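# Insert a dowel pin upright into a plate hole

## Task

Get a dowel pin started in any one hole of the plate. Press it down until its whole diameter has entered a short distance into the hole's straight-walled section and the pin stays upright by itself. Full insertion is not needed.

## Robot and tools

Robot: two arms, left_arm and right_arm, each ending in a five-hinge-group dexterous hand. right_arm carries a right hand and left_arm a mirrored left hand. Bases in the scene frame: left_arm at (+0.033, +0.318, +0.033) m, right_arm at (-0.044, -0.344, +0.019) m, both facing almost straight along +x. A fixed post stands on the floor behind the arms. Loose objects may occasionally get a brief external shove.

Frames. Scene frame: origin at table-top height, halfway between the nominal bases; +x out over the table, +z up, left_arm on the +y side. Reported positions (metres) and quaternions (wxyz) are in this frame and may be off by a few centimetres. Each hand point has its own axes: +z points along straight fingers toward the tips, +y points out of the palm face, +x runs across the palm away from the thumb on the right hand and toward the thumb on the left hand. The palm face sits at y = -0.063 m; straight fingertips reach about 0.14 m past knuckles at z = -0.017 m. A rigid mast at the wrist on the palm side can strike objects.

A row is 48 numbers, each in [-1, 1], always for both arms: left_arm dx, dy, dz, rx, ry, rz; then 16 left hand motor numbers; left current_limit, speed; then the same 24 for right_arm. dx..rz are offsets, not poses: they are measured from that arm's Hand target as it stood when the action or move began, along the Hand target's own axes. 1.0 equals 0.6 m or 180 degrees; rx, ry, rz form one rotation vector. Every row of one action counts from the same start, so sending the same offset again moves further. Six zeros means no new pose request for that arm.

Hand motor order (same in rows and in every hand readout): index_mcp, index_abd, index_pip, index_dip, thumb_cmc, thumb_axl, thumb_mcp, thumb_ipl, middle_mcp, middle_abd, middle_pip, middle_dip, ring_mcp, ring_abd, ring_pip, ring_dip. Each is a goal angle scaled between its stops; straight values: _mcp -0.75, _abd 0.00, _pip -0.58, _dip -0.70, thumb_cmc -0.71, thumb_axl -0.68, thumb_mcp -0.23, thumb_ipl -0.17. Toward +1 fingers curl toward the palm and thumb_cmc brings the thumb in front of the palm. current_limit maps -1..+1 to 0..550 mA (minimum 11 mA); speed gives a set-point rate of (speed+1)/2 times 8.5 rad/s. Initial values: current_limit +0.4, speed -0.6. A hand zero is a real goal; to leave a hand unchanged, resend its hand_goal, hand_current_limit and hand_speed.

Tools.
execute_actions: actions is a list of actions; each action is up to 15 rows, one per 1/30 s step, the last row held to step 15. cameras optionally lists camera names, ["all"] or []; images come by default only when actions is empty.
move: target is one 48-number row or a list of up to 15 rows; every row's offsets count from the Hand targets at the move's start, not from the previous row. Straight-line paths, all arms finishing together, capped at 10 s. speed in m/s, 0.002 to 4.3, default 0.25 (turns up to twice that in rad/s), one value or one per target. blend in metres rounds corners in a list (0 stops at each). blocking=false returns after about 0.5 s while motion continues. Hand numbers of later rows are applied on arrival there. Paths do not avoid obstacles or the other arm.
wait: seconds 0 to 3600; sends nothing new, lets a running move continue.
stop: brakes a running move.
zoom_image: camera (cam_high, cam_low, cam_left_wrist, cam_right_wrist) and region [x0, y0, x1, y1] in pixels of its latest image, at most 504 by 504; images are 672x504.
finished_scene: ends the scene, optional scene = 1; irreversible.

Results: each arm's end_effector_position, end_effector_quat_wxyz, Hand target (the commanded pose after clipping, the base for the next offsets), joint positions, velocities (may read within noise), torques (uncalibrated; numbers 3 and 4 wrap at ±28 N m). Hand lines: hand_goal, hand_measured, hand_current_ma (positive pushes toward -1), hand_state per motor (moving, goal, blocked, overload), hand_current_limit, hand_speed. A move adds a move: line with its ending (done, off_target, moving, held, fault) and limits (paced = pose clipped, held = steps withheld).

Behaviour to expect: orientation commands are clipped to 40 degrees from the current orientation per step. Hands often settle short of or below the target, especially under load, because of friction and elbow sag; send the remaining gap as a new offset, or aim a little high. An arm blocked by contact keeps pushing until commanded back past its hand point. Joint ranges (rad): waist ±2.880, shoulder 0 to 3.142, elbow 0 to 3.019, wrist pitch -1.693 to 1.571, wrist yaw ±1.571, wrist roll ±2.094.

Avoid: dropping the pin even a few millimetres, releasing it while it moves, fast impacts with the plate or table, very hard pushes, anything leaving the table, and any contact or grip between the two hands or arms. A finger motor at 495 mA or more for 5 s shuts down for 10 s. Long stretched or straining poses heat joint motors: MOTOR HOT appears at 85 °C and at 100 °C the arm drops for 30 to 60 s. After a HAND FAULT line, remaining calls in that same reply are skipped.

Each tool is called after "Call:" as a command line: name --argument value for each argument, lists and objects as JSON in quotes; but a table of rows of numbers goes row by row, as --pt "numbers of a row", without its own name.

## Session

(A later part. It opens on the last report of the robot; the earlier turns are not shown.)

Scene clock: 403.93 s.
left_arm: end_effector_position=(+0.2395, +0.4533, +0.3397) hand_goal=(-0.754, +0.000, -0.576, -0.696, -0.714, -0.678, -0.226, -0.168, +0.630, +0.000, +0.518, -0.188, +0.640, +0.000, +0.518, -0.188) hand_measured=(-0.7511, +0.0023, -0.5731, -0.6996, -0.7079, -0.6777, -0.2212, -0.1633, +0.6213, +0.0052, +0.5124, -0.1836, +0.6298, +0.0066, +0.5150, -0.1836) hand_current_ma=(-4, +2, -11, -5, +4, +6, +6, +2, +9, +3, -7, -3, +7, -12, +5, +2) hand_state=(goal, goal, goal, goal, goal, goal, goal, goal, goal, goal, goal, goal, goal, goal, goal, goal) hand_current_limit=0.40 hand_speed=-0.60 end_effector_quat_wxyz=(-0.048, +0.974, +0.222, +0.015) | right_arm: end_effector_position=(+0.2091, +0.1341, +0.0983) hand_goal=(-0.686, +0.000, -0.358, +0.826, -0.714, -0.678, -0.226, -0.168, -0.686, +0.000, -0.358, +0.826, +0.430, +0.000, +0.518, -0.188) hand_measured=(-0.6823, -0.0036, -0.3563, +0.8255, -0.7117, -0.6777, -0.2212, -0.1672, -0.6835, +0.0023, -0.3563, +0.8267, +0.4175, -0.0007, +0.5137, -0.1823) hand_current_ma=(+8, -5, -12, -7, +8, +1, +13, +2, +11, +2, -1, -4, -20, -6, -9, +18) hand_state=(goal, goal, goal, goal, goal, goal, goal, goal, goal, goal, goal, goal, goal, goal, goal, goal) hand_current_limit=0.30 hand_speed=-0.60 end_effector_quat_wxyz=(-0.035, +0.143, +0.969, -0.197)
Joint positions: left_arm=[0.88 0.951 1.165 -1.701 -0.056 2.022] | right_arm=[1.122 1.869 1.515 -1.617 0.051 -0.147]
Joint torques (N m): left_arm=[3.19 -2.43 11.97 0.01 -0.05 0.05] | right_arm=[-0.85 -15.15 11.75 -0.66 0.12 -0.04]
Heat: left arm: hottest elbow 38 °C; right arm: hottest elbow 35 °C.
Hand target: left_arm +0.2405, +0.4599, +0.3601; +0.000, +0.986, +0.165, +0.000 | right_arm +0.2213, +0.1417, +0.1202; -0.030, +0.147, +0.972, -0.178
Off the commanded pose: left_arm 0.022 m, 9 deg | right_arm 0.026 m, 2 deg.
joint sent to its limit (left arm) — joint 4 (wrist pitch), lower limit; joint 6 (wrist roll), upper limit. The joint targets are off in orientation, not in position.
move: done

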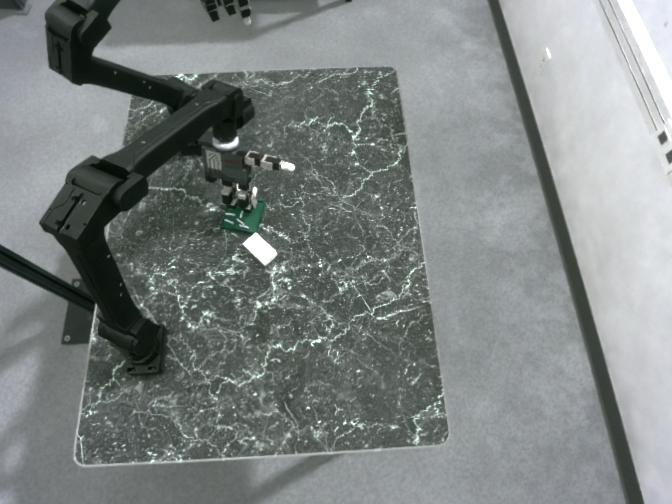

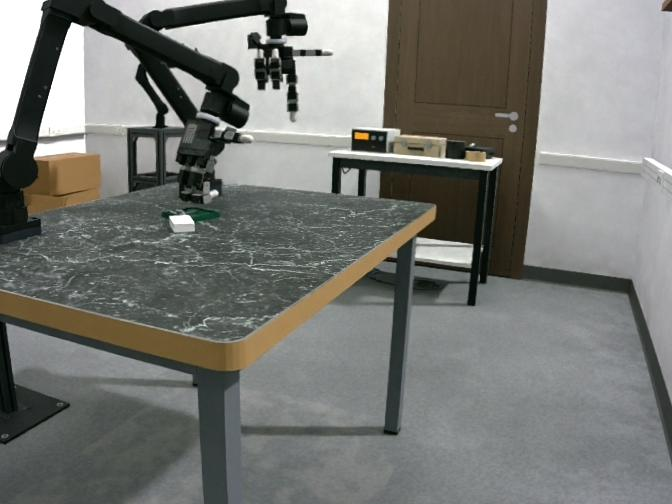

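Call:
move --pt "0 0 0 0 0 0 -0.754 0 -0.576 -0.696 -0.714 -0.678 -0.226 -0.168 0.63 0 0.518 -0.188 0.64 0 0.518 -0.188 0.4 -0.6 0.0022 0.0179 0.047 0 0 0 -0.685 0.0 -0.358 0.826 -0.714 -0.678 -0.226 -0.168 -0.685 0.0 -0.358 0.826 0.43 0 0.518 -0.188 0.3 -0.6" --pt "0 0 0 0 0 0 -0.754 0 -0.576 -0.696 -0.714 -0.678 -0.226 -0.168 0.63 0 0.518 -0.188 0.64 0 0.518 -0.188 0.4 -0.6 0.002 0.0324 0.0851 0 0 0 -0.685 0.0 -0.358 0.826 -0.714 -0.678 -0.226 -0.168 -0.685 0.0 -0.358 0.826 0.43 0 0.518 -0.188 0.3 -0.6" --speed 0.03 --cameras '["cam_high","cam_low"]'

Call:
zoom_image --camera "cam_high" --region '[230, 195, 256, 221]'

Call:
zoom_image --camera "cam_low" --region '[160, 180, 224, 236]'

Scene clock: 406.87 s.
left_arm: end_effector_position=(+0.2395, +0.4533, +0.3397) hand_goal=(-0.754, +0.000, -0.576, -0.696, -0.714, -0.678, -0.226, -0.168, +0.630, +0.000, +0.518, -0.188, +0.640, +0.000, +0.518, -0.188) hand_measured=(-0.7511, +0.0023, -0.5731, -0.6996, -0.7079, -0.6767, -0.2212, -0.1633, +0.6213, +0.0052, +0.5124, -0.1836, +0.6298, +0.0081, +0.5150, -0.1836) hand_current_ma=(+2, +10, -10, -13, -7, +6, -1, +1, +16, +3, -1, -2, +6, -8, +3, -8) hand_state=(goal, goal, goal, goal, goal, goal, goal, goal, goal, goal, goal, goal, goal, goal, goal, goal) hand_current_limit=0.40 hand_speed=-0.60 end_effector_quat_wxyz=(-0.048, +0.974, +0.222, +0.015) | right_arm: end_effector_position=(+0.2133, +0.1427, +0.0750) hand_goal=(-0.686, +0.000, -0.358, +0.826, -0.714, -0.678, -0.226, -0.168, -0.686, +0.000, -0.358, +0.826, +0.430, +0.000, +0.518, -0.188) hand_measured=(-0.6823, -0.0021, -0.3550, +0.8255, -0.7117, -0.6767, -0.2212, -0.1672, -0.6847, +0.0023, -0.3601, +0.8267, +0.4175, -0.0021, +0.5124, -0.1811) hand_current_ma=(+5, -2, -6, -13, -3, +3, +16, -6, +15, +19, -3, -9, -27, -9, -5, +16) hand_state=(goal, goal, goal, goal, goal, goal, goal, goal, goal, goal, goal, goal, goal, goal, goal, goal) hand_current_limit=0.30 hand_speed=-0.60 end_effector_quat_wxyz=(-0.028, +0.145, +0.973, -0.177)
Joint positions: left_arm=[0.88 0.951 1.165 -1.701 -0.056 2.022] | right_arm=[1.122 1.887 1.478 -1.519 0.051 -0.147]
Joint torques (N m): left_arm=[3.02 -2.32 11.99 0.05 -0.05 0.04] | right_arm=[-0.73 -12.69 8.34 0.32 0.1 -0.03]
Heat: left arm: hottest elbow 38 °C; right arm: hottest elbow 35 °C.
Hand target: left_arm +0.2405, +0.4599, +0.3601; +0.000, +0.986, +0.165, +0.000 | right_arm +0.2198, +0.1421, +0.0656; -0.030, +0.147, +0.972, -0.178
Off the commanded pose: left_arm 0.022 m, 9 deg | right_arm 0.011 m, 0 deg.
joint sent to its limit (left arm) — joint 4 (wrist pitch), lower limit; joint 6 (wrist roll), upper limit. The joint targets are off in orientation, not in position.
move: off_target (right_arm)

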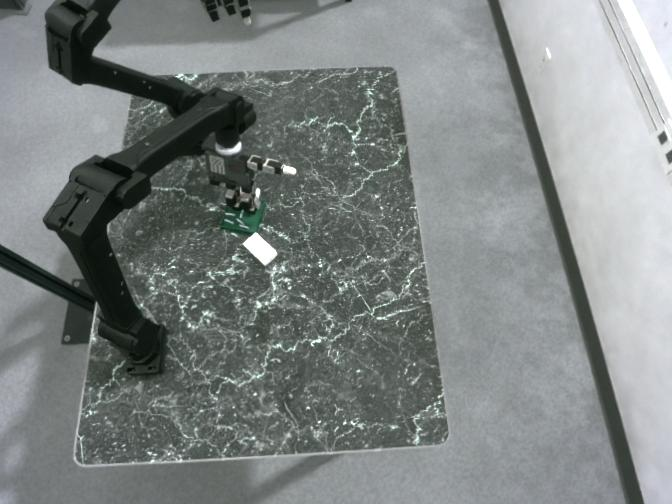

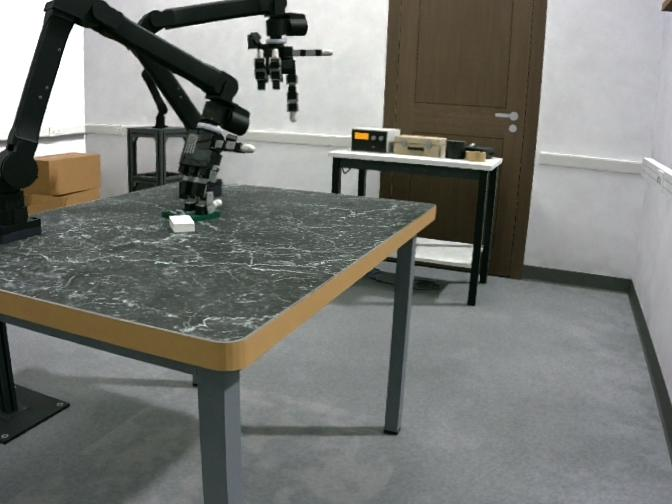

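Scaled by 19.385 from the camera's image (finer frame: 960x720).

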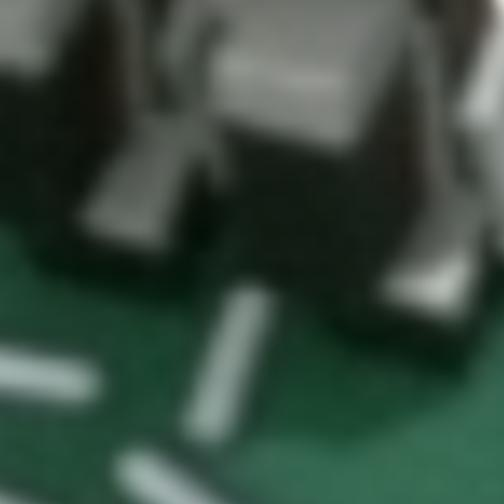

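Scaled by 7.875 from the camera's image (finer frame: 960x720).

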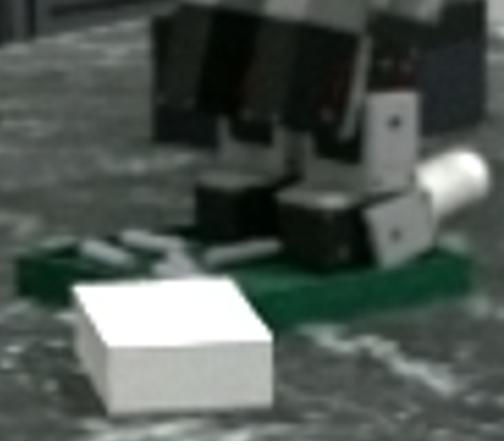

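Call:
move --target '[0,0,0,0,0,0,-0.754,0,-0.576,-0.696,-0.714,-0.678,-0.226,-0.168,0.63,0,0.518,-0.188,0.64,0,0.518,-0.188,0.4,-0.6,0.0005,0.0036,0.0093,0,0,0,-0.685,0.0,-0.358,0.826,-0.714,-0.678,-0.226,-0.168,-0.685,0.0,-0.358,0.826,0.43,0,0.518,-0.188,0.3,-0.6]' --speed 0.02 --cameras '["cam_high","cam_low","cam_right_wrist"]'

Call:
zoom_image --camera "cam_right_wrist" --region '[240, 20, 480, 200]'

Call:
zoom_image --camera "cam_low" --region '[182, 190, 226, 225]'

Scene clock: 407.87 s.
left_arm: end_effector_position=(+0.2395, +0.4533, +0.3397) hand_goal=(-0.754, +0.000, -0.576, -0.696, -0.714, -0.678, -0.226, -0.168, +0.630, +0.000, +0.518, -0.188, +0.640, +0.000, +0.518, -0.188) hand_measured=(-0.7511, +0.0023, -0.5731, -0.6996, -0.7092, -0.6777, -0.2212, -0.1643, +0.6213, +0.0052, +0.5124, -0.1836, +0.6298, +0.0066, +0.5150, -0.1836) hand_current_ma=(-2, +5, -6, -4, +3, +9, +5, +4, +11, +5, -9, -2, +1, -9, +3, -3) hand_state=(goal, goal, goal, goal, goal, goal, goal, goal, goal, goal, goal, goal, goal, goal, goal, goal) hand_current_limit=0.40 hand_speed=-0.60 end_effector_quat_wxyz=(-0.048, +0.974, +0.222, +0.015) | right_arm: end_effector_position=(+0.2144, +0.1450, +0.0750) hand_goal=(-0.686, +0.000, -0.358, +0.826, -0.714, -0.678, -0.226, -0.168, -0.686, +0.000, -0.358, +0.826, +0.430, +0.000, +0.518, -0.188) hand_measured=(-0.6823, -0.0007, -0.3588, +0.8255, -0.7117, -0.6767, -0.2222, -0.1681, -0.6944, +0.0052, -0.3601, +0.8255, +0.4187, -0.0007, +0.5124, -0.1823) hand_current_ma=(+11, -1, -8, -8, +0, -8, +8, -6, -12, +14, -2, -6, -25, -9, -14, +17) hand_state=(goal, goal, goal, goal, goal, goal, goal, goal, goal, goal, goal, goal, goal, goal, goal, goal) hand_current_limit=0.30 hand_speed=-0.60 end_effector_quat_wxyz=(-0.027, +0.145, +0.974, -0.172)
Joint positions: left_arm=[0.88 0.951 1.165 -1.701 -0.056 2.022] | right_arm=[1.122 1.887 1.478 -1.509 0.051 -0.147]
Joint torques (N m): left_arm=[3.25 -2.32 11.97 0.01 -0.05 0.04] | right_arm=[-0.62 -13.16 7.49 0.27 0.13 0]
Heat: left arm: hottest elbow 38 °C; right arm: hottest elbow 35 °C.
Hand target: left_arm +0.2405, +0.4599, +0.3601; +0.000, +0.986, +0.165, +0.000 | right_arm +0.2195, +0.1423, +0.0596; -0.030, +0.147, +0.972, -0.178
Off the commanded pose: left_arm 0.022 m, 9 deg | right_arm 0.016 m, 1 deg.
joint sent to its limit (left arm) — joint 4 (wrist pitch), lower limit; joint 6 (wrist roll), upper limit. The joint targets are off in orientation, not in position.
move: off_target (right_arm)

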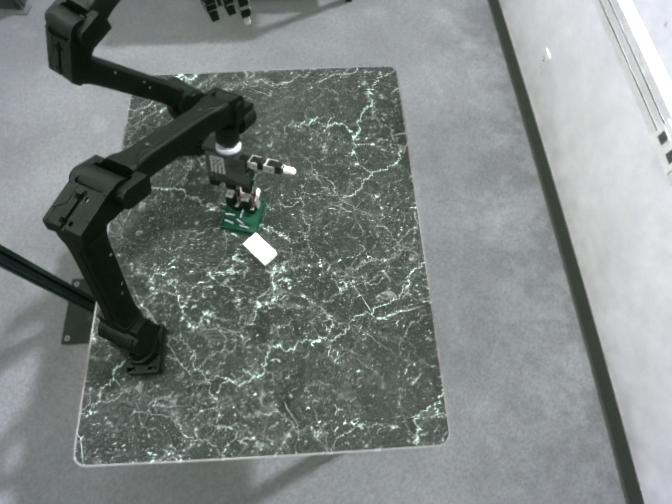

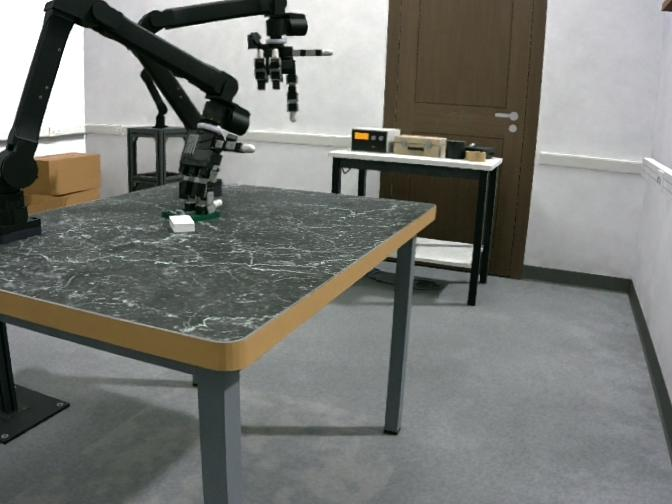

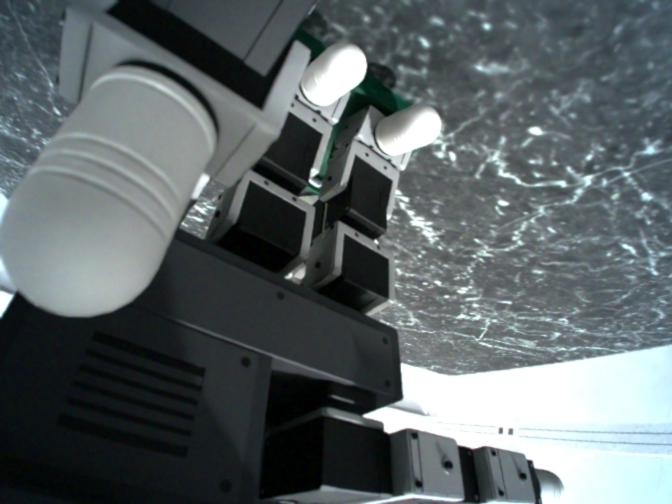

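Scaled by 2.100 from the camera's image (finer frame: 960x720).

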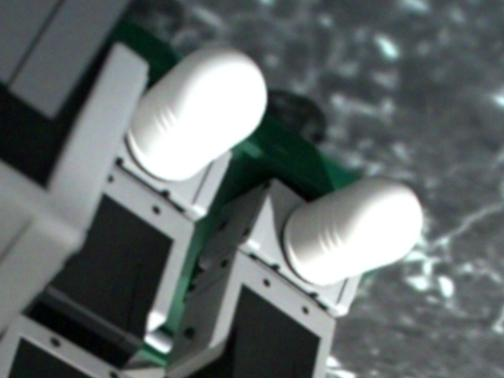

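Scaled by 11.455 from the camera's image (finer frame: 960x720).

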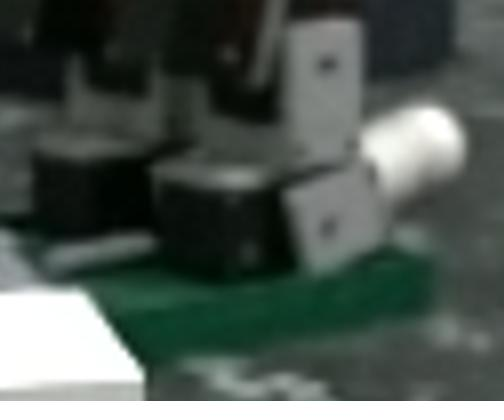

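Call:
move --target '[0,0,0,0,0,0,-0.754,0,-0.576,-0.696,-0.714,-0.678,-0.226,-0.168,0.63,0,0.518,-0.188,0.64,0,0.518,-0.188,0.4,-0.6,-0.0167,0,0,0,0,0,-0.685,0.0,-0.358,0.826,-0.714,-0.678,-0.226,-0.168,-0.685,0.0,-0.358,0.826,0.43,0,0.518,-0.188,0.3,-0.6]' --speed 0.02 --cameras '["cam_high","cam_low"]'

Call:
zoom_image --camera "cam_high" --region '[230, 195, 256, 221]'

Scene clock: 410.50 s.
left_arm: end_effector_position=(+0.2395, +0.4533, +0.3397) hand_goal=(-0.754, +0.000, -0.576, -0.696, -0.714, -0.678, -0.226, -0.168, +0.630, +0.000, +0.518, -0.188, +0.640, +0.000, +0.518, -0.188) hand_measured=(-0.7511, +0.0023, -0.5731, -0.6996, -0.7092, -0.6767, -0.2212, -0.1643, +0.6213, +0.0052, +0.5124, -0.1836, +0.6298, +0.0066, +0.5150, -0.1836) hand_current_ma=(-1, +4, -12, -4, +4, +11, +8, +2, +11, -5, -10, -10, +3, -2, +0, +0) hand_state=(goal, goal, goal, goal, goal, goal, goal, goal, goal, goal, goal, goal, goal, goal, goal, goal) hand_current_limit=0.40 hand_speed=-0.60 end_effector_quat_wxyz=(-0.048, +0.974, +0.222, +0.015) | right_arm: end_effector_position=(+0.2190, +0.1427, +0.0749) hand_goal=(-0.686, +0.000, -0.358, +0.826, -0.714, -0.678, -0.226, -0.168, -0.686, +0.000, -0.358, +0.826, +0.430, +0.000, +0.518, -0.188) hand_measured=(-0.6823, +0.0052, -0.3588, +0.8255, -0.7117, -0.6767, -0.2222, -0.1672, -0.6956, +0.0125, -0.3601, +0.8255, +0.4187, -0.0007, +0.5124, -0.1823) hand_current_ma=(+23, +0, -5, -6, +0, -7, +3, -6, -13, +30, -6, -4, -18, -8, -12, +15) hand_state=(goal, goal, goal, goal, goal, goal, goal, goal, goal, goal, goal, goal, goal, goal, goal, goal) hand_current_limit=0.30 hand_speed=-0.60 end_effector_quat_wxyz=(-0.029, +0.144, +0.974, -0.172)
Joint positions: left_arm=[0.88 0.951 1.165 -1.701 -0.056 2.022] | right_arm=[1.111 1.887 1.478 -1.509 0.052 -0.16]
Joint torques (N m): left_arm=[3.08 -2.37 11.96 0.05 -0.05 0.05] | right_arm=[-1.2 -12.4 8.05 0.18 0.29 -0.05]
Heat: left arm: hottest elbow 38 °C; right arm: hottest elbow 35 °C.
Hand target: left_arm +0.2405, +0.4599, +0.3601; +0.000, +0.986, +0.165, +0.000 | right_arm +0.2291, +0.1394, +0.0595; -0.030, +0.147, +0.972, -0.178
Off the commanded pose: left_arm 0.022 m, 9 deg | right_arm 0.019 m, 1 deg.
joint sent to its limit (left arm) — joint 4 (wrist pitch), lower limit; joint 6 (wrist roll), upper limit. The joint targets are off in orientation, not in position.
move: off_target (right_arm)

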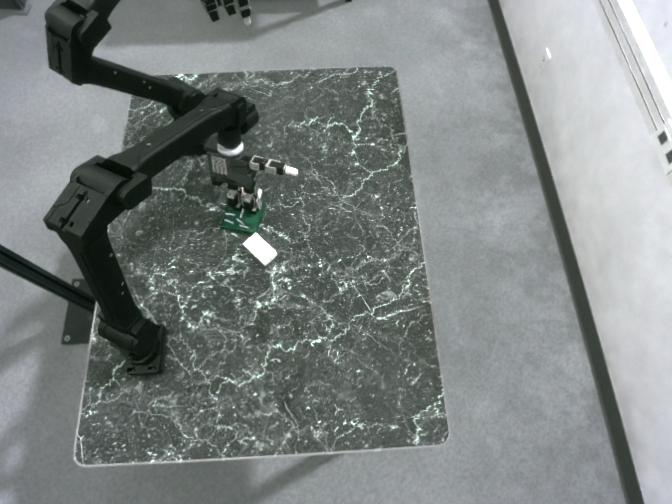

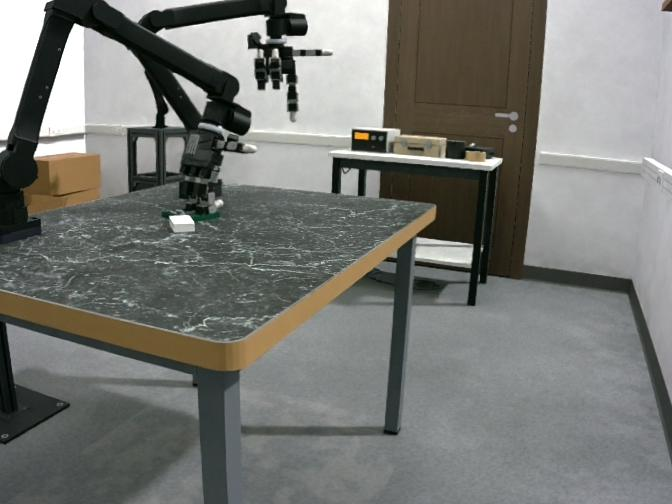

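Scaled by 19.385 from the camera's image (finer frame: 960x720).

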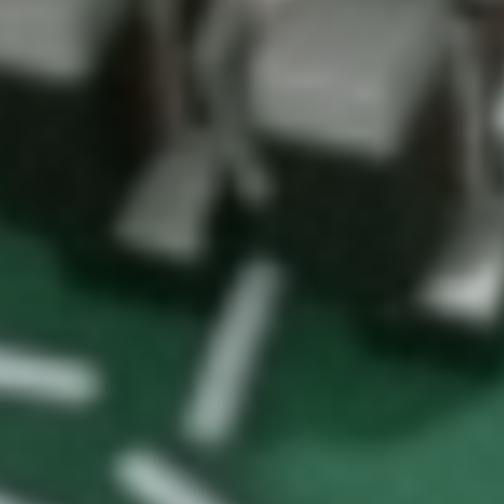

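Call:
move --pt "0 0 0 0 0 0 -0.754 0 -0.576 -0.696 -0.714 -0.678 -0.226 -0.168 0.63 0 0.518 -0.188 0.64 0 0.518 -0.188 0.4 -0.6 0.0005 -0.0269 -0.0707 0 0 0 -0.685 0.0 -0.358 0.826 -0.714 -0.678 -0.226 -0.168 -0.685 0.0 -0.358 0.826 0.42 0 0.518 -0.188 0.3 -0.6" --pt "0 0 0 0 0 0 -0.754 0 -0.576 -0.696 -0.714 -0.678 -0.226 -0.168 0.63 0 0.518 -0.188 0.64 0 0.518 -0.188 0.4 -0.6 0.0495 -0.0207 -0.0727 0 0 0 -0.685 0.0 -0.358 0.826 -0.714 -0.678 -0.226 -0.168 -0.685 0.0 -0.358 0.826 0.42 0 0.518 -0.188 0.3 -0.6" --pt "0 0 0 0 0 0 -0.754 0 -0.576 -0.696 -0.714 -0.678 -0.226 -0.168 0.63 0 0.518 -0.188 0.64 0 0.518 -0.188 0.4 -0.6 0.049 -0.0085 -0.0395 0 0 0 -0.685 0.0 -0.358 0.826 -0.714 -0.678 -0.226 -0.168 -0.685 0.0 -0.358 0.826 0.42 0 0.518 -0.188 0.3 -0.6" --speed 0.03 --cameras '["cam_high","cam_low"]'

Call:
zoom_image --camera "cam_high" --region '[226, 190, 264, 228]'

Call:
zoom_image --camera "cam_low" --region '[182, 190, 226, 225]'

Scene clock: 415.50 s.
left_arm: end_effector_position=(+0.2395, +0.4533, +0.3397) hand_goal=(-0.754, +0.000, -0.576, -0.696, -0.714, -0.678, -0.226, -0.168, +0.630, +0.000, +0.518, -0.188, +0.640, +0.000, +0.518, -0.188) hand_measured=(-0.7511, +0.0008, -0.5731, -0.6996, -0.7092, -0.6777, -0.2212, -0.1643, +0.6213, +0.0052, +0.5124, -0.1836, +0.6298, +0.0066, +0.5150, -0.1836) hand_current_ma=(-10, -6, -7, -14, +1, +1, +4, -3, +4, +7, -8, -5, +5, -11, -3, -4) hand_state=(goal, goal, goal, goal, goal, goal, goal, goal, goal, goal, goal, goal, goal, goal, goal, goal) hand_current_limit=0.40 hand_speed=-0.60 end_effector_quat_wxyz=(-0.048, +0.974, +0.222, +0.015) | right_arm: end_effector_position=(+0.2046, +0.1429, +0.0814) hand_goal=(-0.686, +0.000, -0.358, +0.826, -0.714, -0.678, -0.226, -0.168, -0.686, +0.000, -0.358, +0.826, +0.420, +0.000, +0.518, -0.188) hand_measured=(-0.6823, +0.0037, -0.3550, +0.8255, -0.7117, -0.6767, -0.2212, -0.1672, -0.6835, +0.0110, -0.3550, +0.8255, +0.4079, -0.0021, +0.5124, -0.1811) hand_current_ma=(+15, +3, -10, -7, +3, -7, +15, -7, +7, +24, +15, -9, -28, -14, -7, +24) hand_state=(goal, goal, goal, goal, goal, goal, goal, goal, goal, goal, goal, goal, goal, goal, goal, goal) hand_current_limit=0.30 hand_speed=-0.60 end_effector_quat_wxyz=(-0.034, +0.148, +0.970, -0.187)
Joint positions: left_arm=[0.88 0.951 1.165 -1.701 -0.056 2.022] | right_arm=[1.136 1.887 1.496 -1.561 0.039 -0.126]
Joint torques (N m): left_arm=[3.19 -2.43 11.96 0.03 -0.06 0.05] | right_arm=[1.61 -14.45 9.07 0.03 0.04 0.13]
Heat: left arm: hottest elbow 38 °C; right arm: hottest elbow 35 °C.
Hand target: left_arm +0.2405, +0.4599, +0.3601; +0.000, +0.986, +0.165, +0.000 | right_arm +0.2022, +0.1516, +0.0837; -0.030, +0.147, +0.972, -0.178
Off the commanded pose: left_arm 0.022 m, 9 deg | right_arm 0.009 m, 1 deg.
joint sent to its limit (left arm) — joint 4 (wrist pitch), lower limit; joint 6 (wrist roll), upper limit. The joint targets are off in orientation, not in position.
move: done

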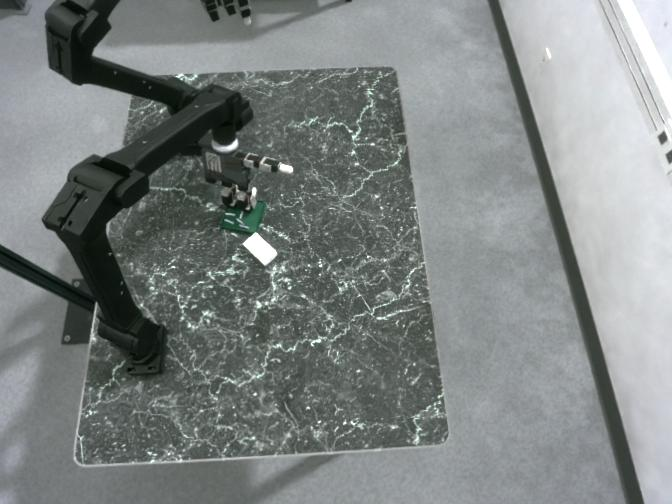

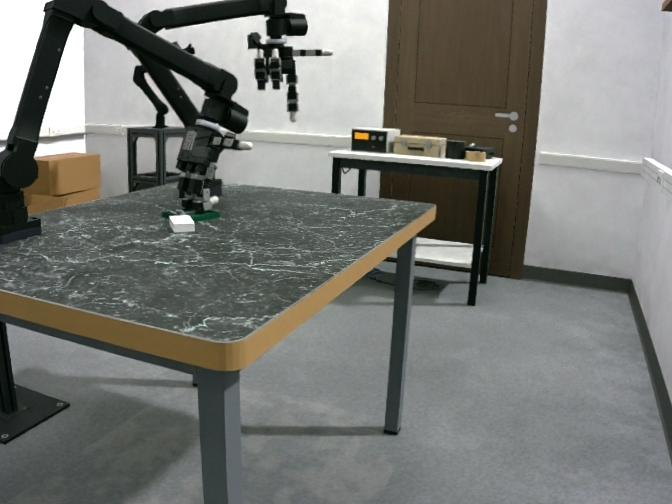

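Scaled by 13.263 from the camera's image (finer frame: 960x720).

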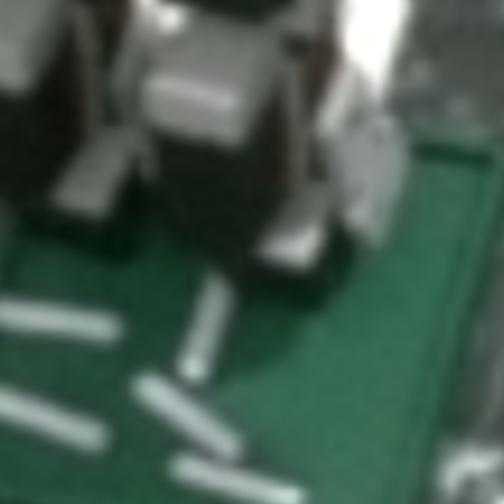

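Scaled by 11.455 from the camera's image (finer frame: 960x720).

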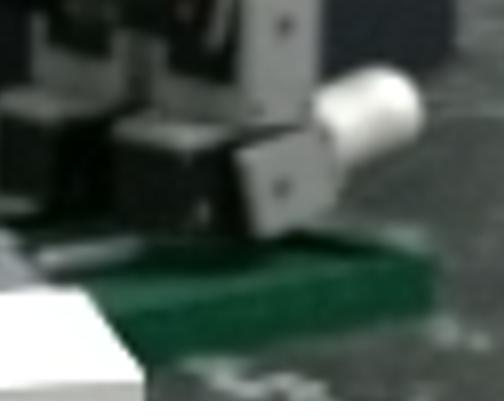

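Call:
move --target '[0,0,0,0,0,0,-0.754,0,-0.576,-0.696,-0.714,-0.678,-0.226,-0.168,0.63,0,0.518,-0.188,0.64,0,0.518,-0.188,0.4,-0.6,-0.031,-0.0055,0.0018,0,0,0,-0.685,0.0,-0.358,0.826,-0.714,-0.678,-0.226,-0.168,-0.685,0.0,-0.358,0.826,0.42,0,0.518,-0.188,0.3,-0.6]' --speed 0.03 --cameras '["cam_high"]'

Call:
zoom_image --camera "cam_high" --region '[226, 190, 264, 228]'

Scene clock: 421.83 s.
left_arm: end_effector_position=(+0.2395, +0.4533, +0.3397) hand_goal=(-0.754, +0.000, -0.576, -0.696, -0.714, -0.678, -0.226, -0.168, +0.630, +0.000, +0.518, -0.188, +0.640, +0.000, +0.518, -0.188) hand_measured=(-0.7511, +0.0008, -0.5731, -0.6996, -0.7079, -0.6777, -0.2212, -0.1643, +0.6213, +0.0052, +0.5124, -0.1836, +0.6298, +0.0066, +0.5150, -0.1823) hand_current_ma=(-5, +5, -6, -15, +9, +6, +5, +4, +4, +6, -8, -4, -1, -13, +4, -3) hand_state=(goal, goal, goal, goal, goal, goal, goal, goal, goal, goal, goal, goal, goal, goal, goal, goal) hand_current_limit=0.40 hand_speed=-0.60 end_effector_quat_wxyz=(-0.048, +0.974, +0.222, +0.015) | right_arm: end_effector_position=(+0.2106, +0.1408, +0.0815) hand_goal=(-0.686, +0.000, -0.358, +0.826, -0.714, -0.678, -0.226, -0.168, -0.686, +0.000, -0.358, +0.826, +0.420, +0.000, +0.518, -0.188) hand_measured=(-0.6823, +0.0052, -0.3537, +0.8255, -0.7129, -0.6777, -0.2212, -0.1681, -0.6847, +0.0110, -0.3550, +0.8255, +0.4079, -0.0021, +0.5124, -0.1823) hand_current_ma=(+16, +0, +1, -10, -1, -1, +10, -4, +12, +22, +7, -1, -12, -4, -17, +22) hand_state=(goal, goal, goal, goal, goal, goal, goal, goal, goal, goal, goal, goal, goal, goal, goal, goal) hand_current_limit=0.30 hand_speed=-0.60 end_effector_quat_wxyz=(-0.032, +0.145, +0.971, -0.187)
Joint positions: left_arm=[0.88 0.951 1.165 -1.701 -0.056 2.022] | right_arm=[1.125 1.887 1.496 -1.558 0.049 -0.142]
Joint torques (N m): left_arm=[3.02 -2.37 11.97 -0.01 -0.06 0.04] | right_arm=[-0.32 -14.8 8.7 0.01 0.17 0.01]
Heat: left arm: hottest elbow 38 °C; right arm: hottest elbow 34 °C.
Hand target: left_arm +0.2405, +0.4599, +0.3601; +0.000, +0.986, +0.165, +0.000 | right_arm +0.2189, +0.1428, +0.0837; -0.030, +0.147, +0.972, -0.178
Off the commanded pose: left_arm 0.022 m, 9 deg | right_arm 0.009 m, 1 deg.
joint sent to its limit (left arm) — joint 4 (wrist pitch), lower limit; joint 6 (wrist roll), upper limit. The joint targets are off in orientation, not in position.
move: done

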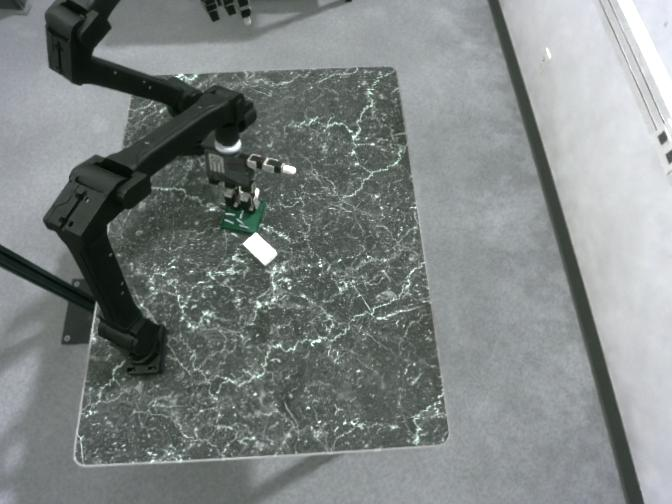

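Scaled by 13.263 from the camera's image (finer frame: 960x720).

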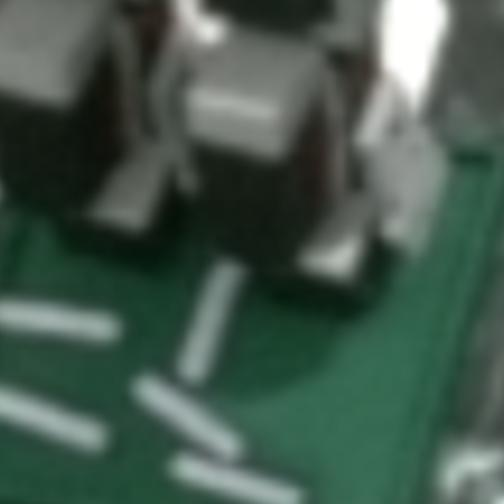

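Call:
move --target '[0,0,0,0,0,0,-0.754,0,-0.576,-0.696,-0.714,-0.678,-0.226,-0.168,0.63,0,0.518,-0.188,0.64,0,0.518,-0.188,0.4,-0.6,0,0.0145,0.027,0,0,0,-0.685,0.0,-0.358,0.826,-0.714,-0.678,-0.226,-0.168,-0.685,0.0,-0.358,0.826,0.42,0,0.518,-0.188,0.3,-0.6]' --speed 0.02 --cameras '["cam_high","cam_low"]'

Call:
zoom_image --camera "cam_high" --region '[226, 190, 264, 228]'

Call:
zoom_image --camera "cam_low" --region '[182, 190, 226, 225]'

Scene clock: 423.50 s.
left_arm: end_effector_position=(+0.2395, +0.4533, +0.3397) hand_goal=(-0.754, +0.000, -0.576, -0.696, -0.714, -0.678, -0.226, -0.168, +0.630, +0.000, +0.518, -0.188, +0.640, +0.000, +0.518, -0.188) hand_measured=(-0.7511, +0.0008, -0.5744, -0.6996, -0.7092, -0.6767, -0.2212, -0.1643, +0.6213, +0.0052, +0.5124, -0.1836, +0.6298, +0.0066, +0.5150, -0.1836) hand_current_ma=(-3, +1, -12, -8, +13, +4, +5, -5, +12, +10, -10, -12, +7, -4, -3, -6) hand_state=(goal, goal, goal, goal, goal, goal, goal, goal, goal, goal, goal, goal, goal, goal, goal, goal) hand_current_limit=0.40 hand_speed=-0.60 end_effector_quat_wxyz=(-0.048, +0.974, +0.222, +0.015) | right_arm: end_effector_position=(+0.2131, +0.1460, +0.0752) hand_goal=(-0.686, +0.000, -0.358, +0.826, -0.714, -0.678, -0.226, -0.168, -0.686, +0.000, -0.358, +0.826, +0.420, +0.000, +0.518, -0.188) hand_measured=(-0.6823, +0.0052, -0.3550, +0.8255, -0.7117, -0.6767, -0.2212, -0.1672, -0.6835, +0.0096, -0.3550, +0.8255, +0.4079, -0.0007, +0.5137, -0.1823) hand_current_ma=(+20, +7, -5, -7, +1, -8, +16, -11, +7, +13, +3, -8, -25, -6, -13, +19) hand_state=(goal, goal, goal, goal, goal, goal, goal, goal, goal, goal, goal, goal, goal, goal, goal, goal) hand_current_limit=0.30 hand_speed=-0.60 end_effector_quat_wxyz=(-0.028, +0.145, +0.973, -0.176)
Joint positions: left_arm=[0.88 0.951 1.165 -1.701 -0.056 2.022] | right_arm=[1.125 1.892 1.487 -1.52 0.049 -0.142]
Joint torques (N m): left_arm=[3.14 -2.32 11.99 0.01 -0.05 0.04] | right_arm=[-0.79 -13.57 8.46 0.1 0.14 -0.02]
Heat: left arm: hottest elbow 38 °C; right arm: hottest elbow 34 °C.
Hand target: left_arm +0.2405, +0.4599, +0.3601; +0.000, +0.986, +0.165, +0.000 | right_arm +0.2195, +0.1450, +0.0654; -0.030, +0.147, +0.972, -0.179
Off the commanded pose: left_arm 0.022 m, 9 deg | right_arm 0.012 m, 0 deg.
joint sent to its limit (left arm) — joint 4 (wrist pitch), lower limit; joint 6 (wrist roll), upper limit. The joint targets are off in orientation, not in position.
move: off_target (right_arm)

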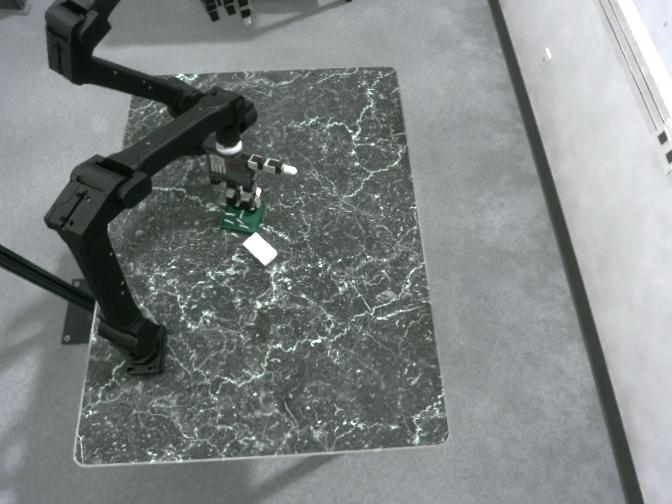

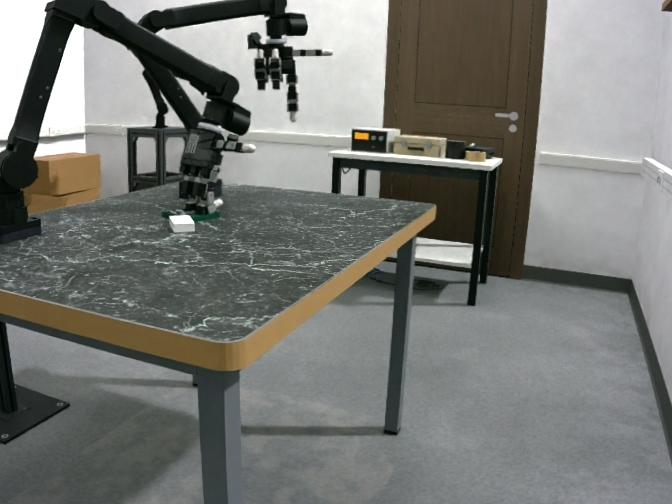

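Scaled by 13.263 from the camera's image (finer frame: 960x720).

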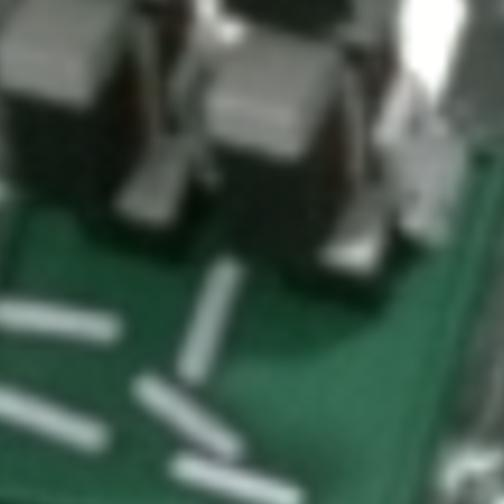

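Scaled by 11.455 from the camera's image (finer frame: 960x720).

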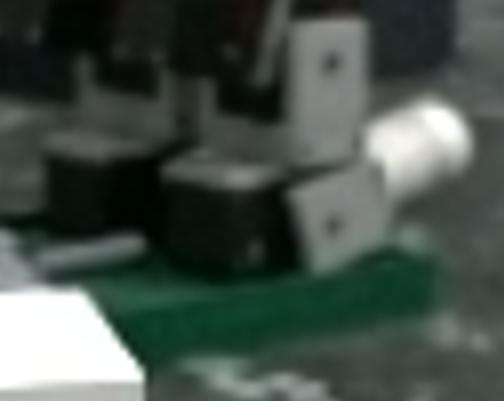

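Call:
execute_actions --actions '[]' --cameras '["cam_right_wrist","cam_high"]'

Call:
zoom_image --camera "cam_right_wrist" --region '[270, 90, 400, 290]'

Call:
zoom_image --camera "cam_high" --region '[230, 198, 254, 222]'

Scene clock: 424.47 s.
left_arm: end_effector_position=(+0.2395, +0.4533, +0.3397) hand_goal=(-0.754, +0.000, -0.576, -0.696, -0.714, -0.678, -0.226, -0.168, +0.630, +0.000, +0.518, -0.188, +0.640, +0.000, +0.518, -0.188) hand_measured=(-0.7511, +0.0023, -0.5731, -0.6996, -0.7092, -0.6777, -0.2212, -0.1643, +0.6213, +0.0052, +0.5124, -0.1836, +0.6298, +0.0081, +0.5150, -0.1836) hand_current_ma=(-10, +1, -9, -8, -1, +3, +6, -3, +2, +8, -8, -3, +6, -2, -5, -4) hand_state=(goal, goal, goal, goal, goal, goal, goal, goal, goal, goal, goal, goal, goal, goal, goal, goal) hand_current_limit=0.40 hand_speed=-0.60 end_effector_quat_wxyz=(-0.048, +0.974, +0.222, +0.015) | right_arm: end_effector_position=(+0.2131, +0.1460, +0.0752) hand_goal=(-0.686, +0.000, -0.358, +0.826, -0.714, -0.678, -0.226, -0.168, -0.686, +0.000, -0.358, +0.826, +0.420, +0.000, +0.518, -0.188) hand_measured=(-0.6811, +0.0052, -0.3550, +0.8255, -0.7129, -0.6767, -0.2212, -0.1672, -0.6847, +0.0096, -0.3563, +0.8255, +0.4091, -0.0007, +0.5137, -0.1823) hand_current_ma=(+15, +8, +5, -2, +0, -7, +7, +1, +12, +25, -1, -10, -24, -8, -11, +15) hand_state=(goal, goal, goal, goal, goal, goal, goal, goal, goal, goal, goal, goal, goal, goal, goal, goal) hand_current_limit=0.30 hand_speed=-0.60 end_effector_quat_wxyz=(-0.028, +0.145, +0.973, -0.176)
Joint positions: left_arm=[0.88 0.951 1.165 -1.701 -0.056 2.022] | right_arm=[1.125 1.892 1.487 -1.52 0.049 -0.142]
Joint velocities: within noise
Joint torques (N m): left_arm=[3.08 -2.37 11.97 -0.01 -0.05 0.05] | right_arm=[-0.62 -13.27 8.39 0.14 0.15 -0.05]
Heat: left arm: hottest elbow 38 °C; right arm: hottest elbow 34 °C.
Hand target: left_arm +0.2405, +0.4599, +0.3601; +0.000, +0.986, +0.165, +0.000 | right_arm +0.2195, +0.1450, +0.0654; -0.030, +0.147, +0.972, -0.179
Off the commanded pose: left_arm 0.022 m, 9 deg | right_arm 0.012 m, 0 deg.
Images, in order (width x height): cam_high 672x504, cam_right_wrist 672x504.

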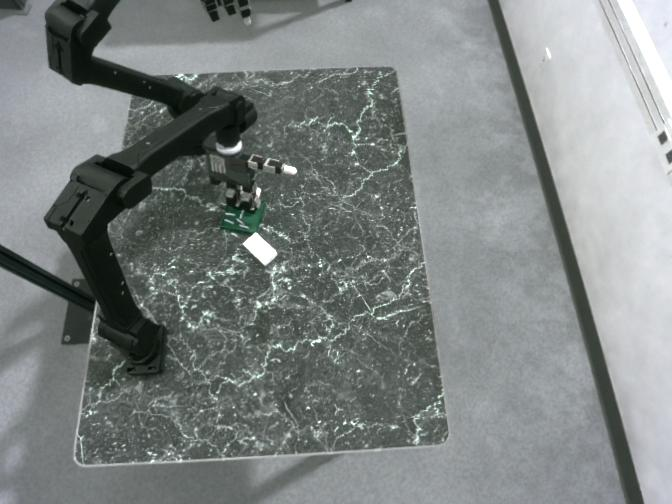

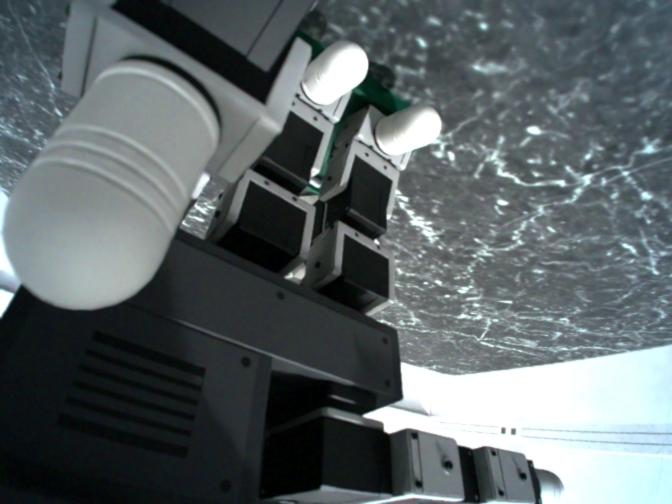

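Scaled by 2.520 from the camera's image (finer frame: 960x720).

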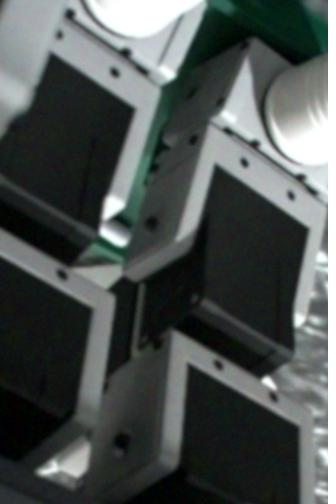

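Scaled by 21.000 from the camera's image (finer frame: 960x720).

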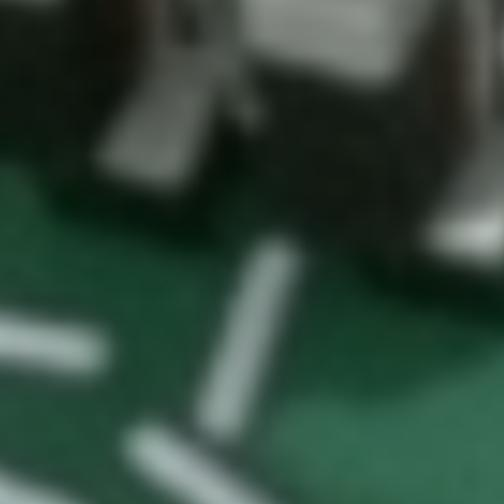

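Call:
move --pt "0 0 0 0 0 0 -0.754 0 -0.576 -0.696 -0.714 -0.678 -0.226 -0.168 0.63 0 0.518 -0.188 0.64 0 0.518 -0.188 0.4 -0.6 0.0004 -0.0234 -0.0616 0 0 0 -0.685 0.0 -0.358 0.826 -0.714 -0.678 -0.226 -0.168 -0.685 0.0 -0.358 0.826 0.41 0 0.518 -0.188 0.3 -0.6" --pt "0 0 0 0 0 0 -0.754 0 -0.576 -0.696 -0.714 -0.678 -0.226 -0.168 0.63 0 0.518 -0.188 0.64 0 0.518 -0.188 0.4 -0.6 0.0275 -0.0357 -0.0567 0 0 0 -0.685 0.0 -0.358 0.826 -0.714 -0.678 -0.226 -0.168 -0.685 0.0 -0.358 0.826 0.41 0 0.518 -0.188 0.3 -0.6" --pt "0 0 0 0 0 0 -0.754 0 -0.576 -0.696 -0.714 -0.678 -0.226 -0.168 0.63 0 0.518 -0.188 0.64 0 0.518 -0.188 0.4 -0.6 0.0272 -0.0197 -0.0148 0 0 0 -0.685 0.0 -0.358 0.826 -0.714 -0.678 -0.226 -0.168 -0.685 0.0 -0.358 0.826 0.41 0 0.518 -0.188 0.3 -0.6" --speed 0.03 --cameras '["cam_high","cam_low"]'

Call:
zoom_image --camera "cam_high" --region '[226, 190, 264, 228]'

Call:
zoom_image --camera "cam_low" --region '[182, 190, 226, 225]'

Scene clock: 429.57 s.
left_arm: end_effector_position=(+0.2395, +0.4533, +0.3397) hand_goal=(-0.754, +0.000, -0.576, -0.696, -0.714, -0.678, -0.226, -0.168, +0.630, +0.000, +0.518, -0.188, +0.640, +0.000, +0.518, -0.188) hand_measured=(-0.7511, +0.0008, -0.5744, -0.6996, -0.7079, -0.6767, -0.2212, -0.1643, +0.6213, +0.0052, +0.5124, -0.1836, +0.6298, +0.0081, +0.5150, -0.1836) hand_current_ma=(-7, +1, -6, -8, +6, +1, +3, -1, +10, -7, -10, -10, +10, -5, -3, +1) hand_state=(goal, goal, goal, goal, goal, goal, goal, goal, goal, goal, goal, goal, goal, goal, goal, goal) hand_current_limit=0.40 hand_speed=-0.60 end_effector_quat_wxyz=(-0.048, +0.974, +0.222, +0.015) | right_arm: end_effector_position=(+0.2073, +0.1363, +0.0821) hand_goal=(-0.686, +0.000, -0.358, +0.826, -0.714, -0.678, -0.226, -0.168, -0.686, +0.000, -0.358, +0.826, +0.410, +0.000, +0.518, -0.188) hand_measured=(-0.6823, +0.0037, -0.3550, +0.8255, -0.7129, -0.6767, -0.2212, -0.1681, -0.6847, +0.0096, -0.3537, +0.8267, +0.3982, -0.0007, +0.5124, -0.1823) hand_current_ma=(+17, +7, -8, -9, -3, -3, +7, +2, +6, +24, +6, -6, -24, -8, -4, +25) hand_state=(goal, goal, goal, goal, goal, goal, goal, goal, goal, goal, goal, goal, goal, goal, goal, goal) hand_current_limit=0.30 hand_speed=-0.60 end_effector_quat_wxyz=(-0.032, +0.150, +0.972, -0.180)
Joint positions: left_arm=[0.88 0.951 1.165 -1.701 -0.056 2.022] | right_arm=[1.126 1.866 1.466 -1.537 0.043 -0.132]
Joint torques (N m): left_arm=[3.19 -2.49 11.97 0.03 -0.05 0.04] | right_arm=[1.55 -13.86 8.49 0.12 -0.01 0.12]
Heat: left arm: hottest elbow 38 °C; right arm: hottest elbow 34 °C.
Hand target: left_arm +0.2405, +0.4599, +0.3601; +0.000, +0.986, +0.165, +0.000 | right_arm +0.2018, +0.1422, +0.0781; -0.030, +0.147, +0.972, -0.179
Off the commanded pose: left_arm 0.022 m, 9 deg | right_arm 0.009 m, 0 deg.
joint sent to its limit (left arm) — joint 4 (wrist pitch), lower limit; joint 6 (wrist roll), upper limit. The joint targets are off in orientation, not in position.
move: done

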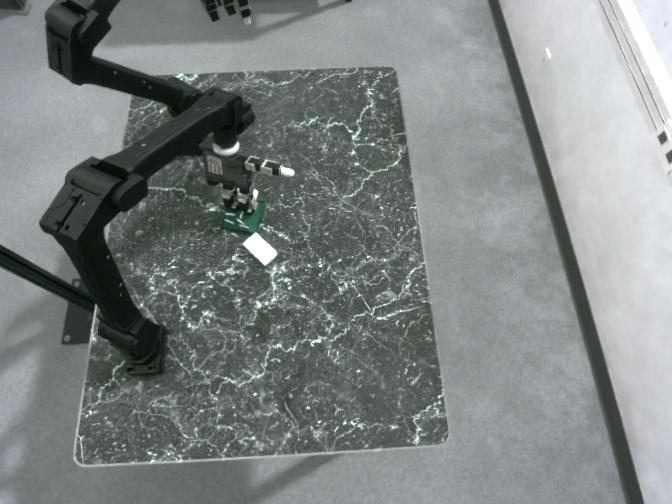

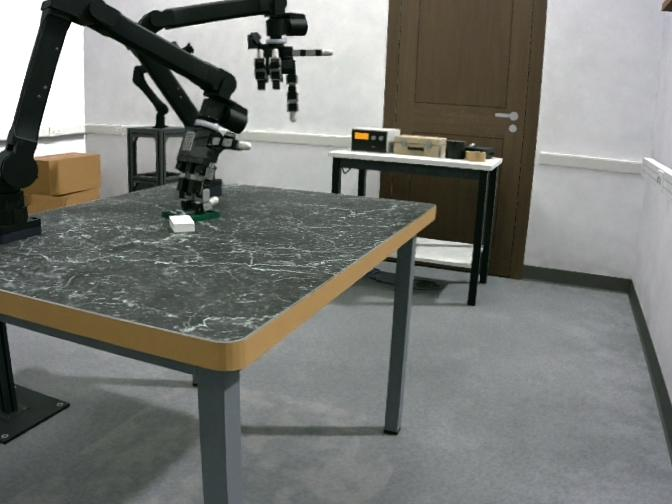

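Scaled by 13.263 from the camera's image (finer frame: 960x720).

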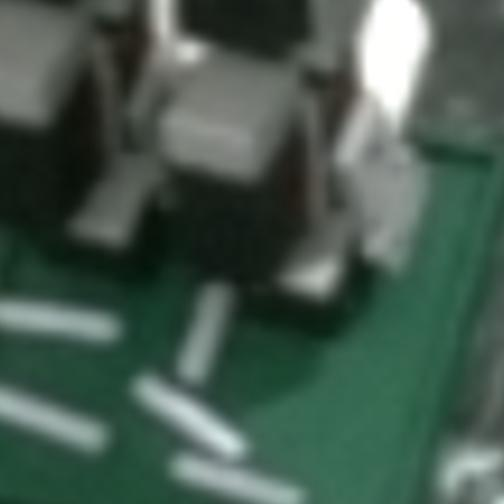

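Scaled by 11.455 from the camera's image (finer frame: 960x720).

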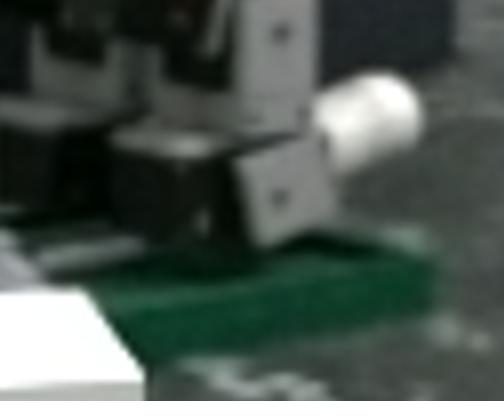

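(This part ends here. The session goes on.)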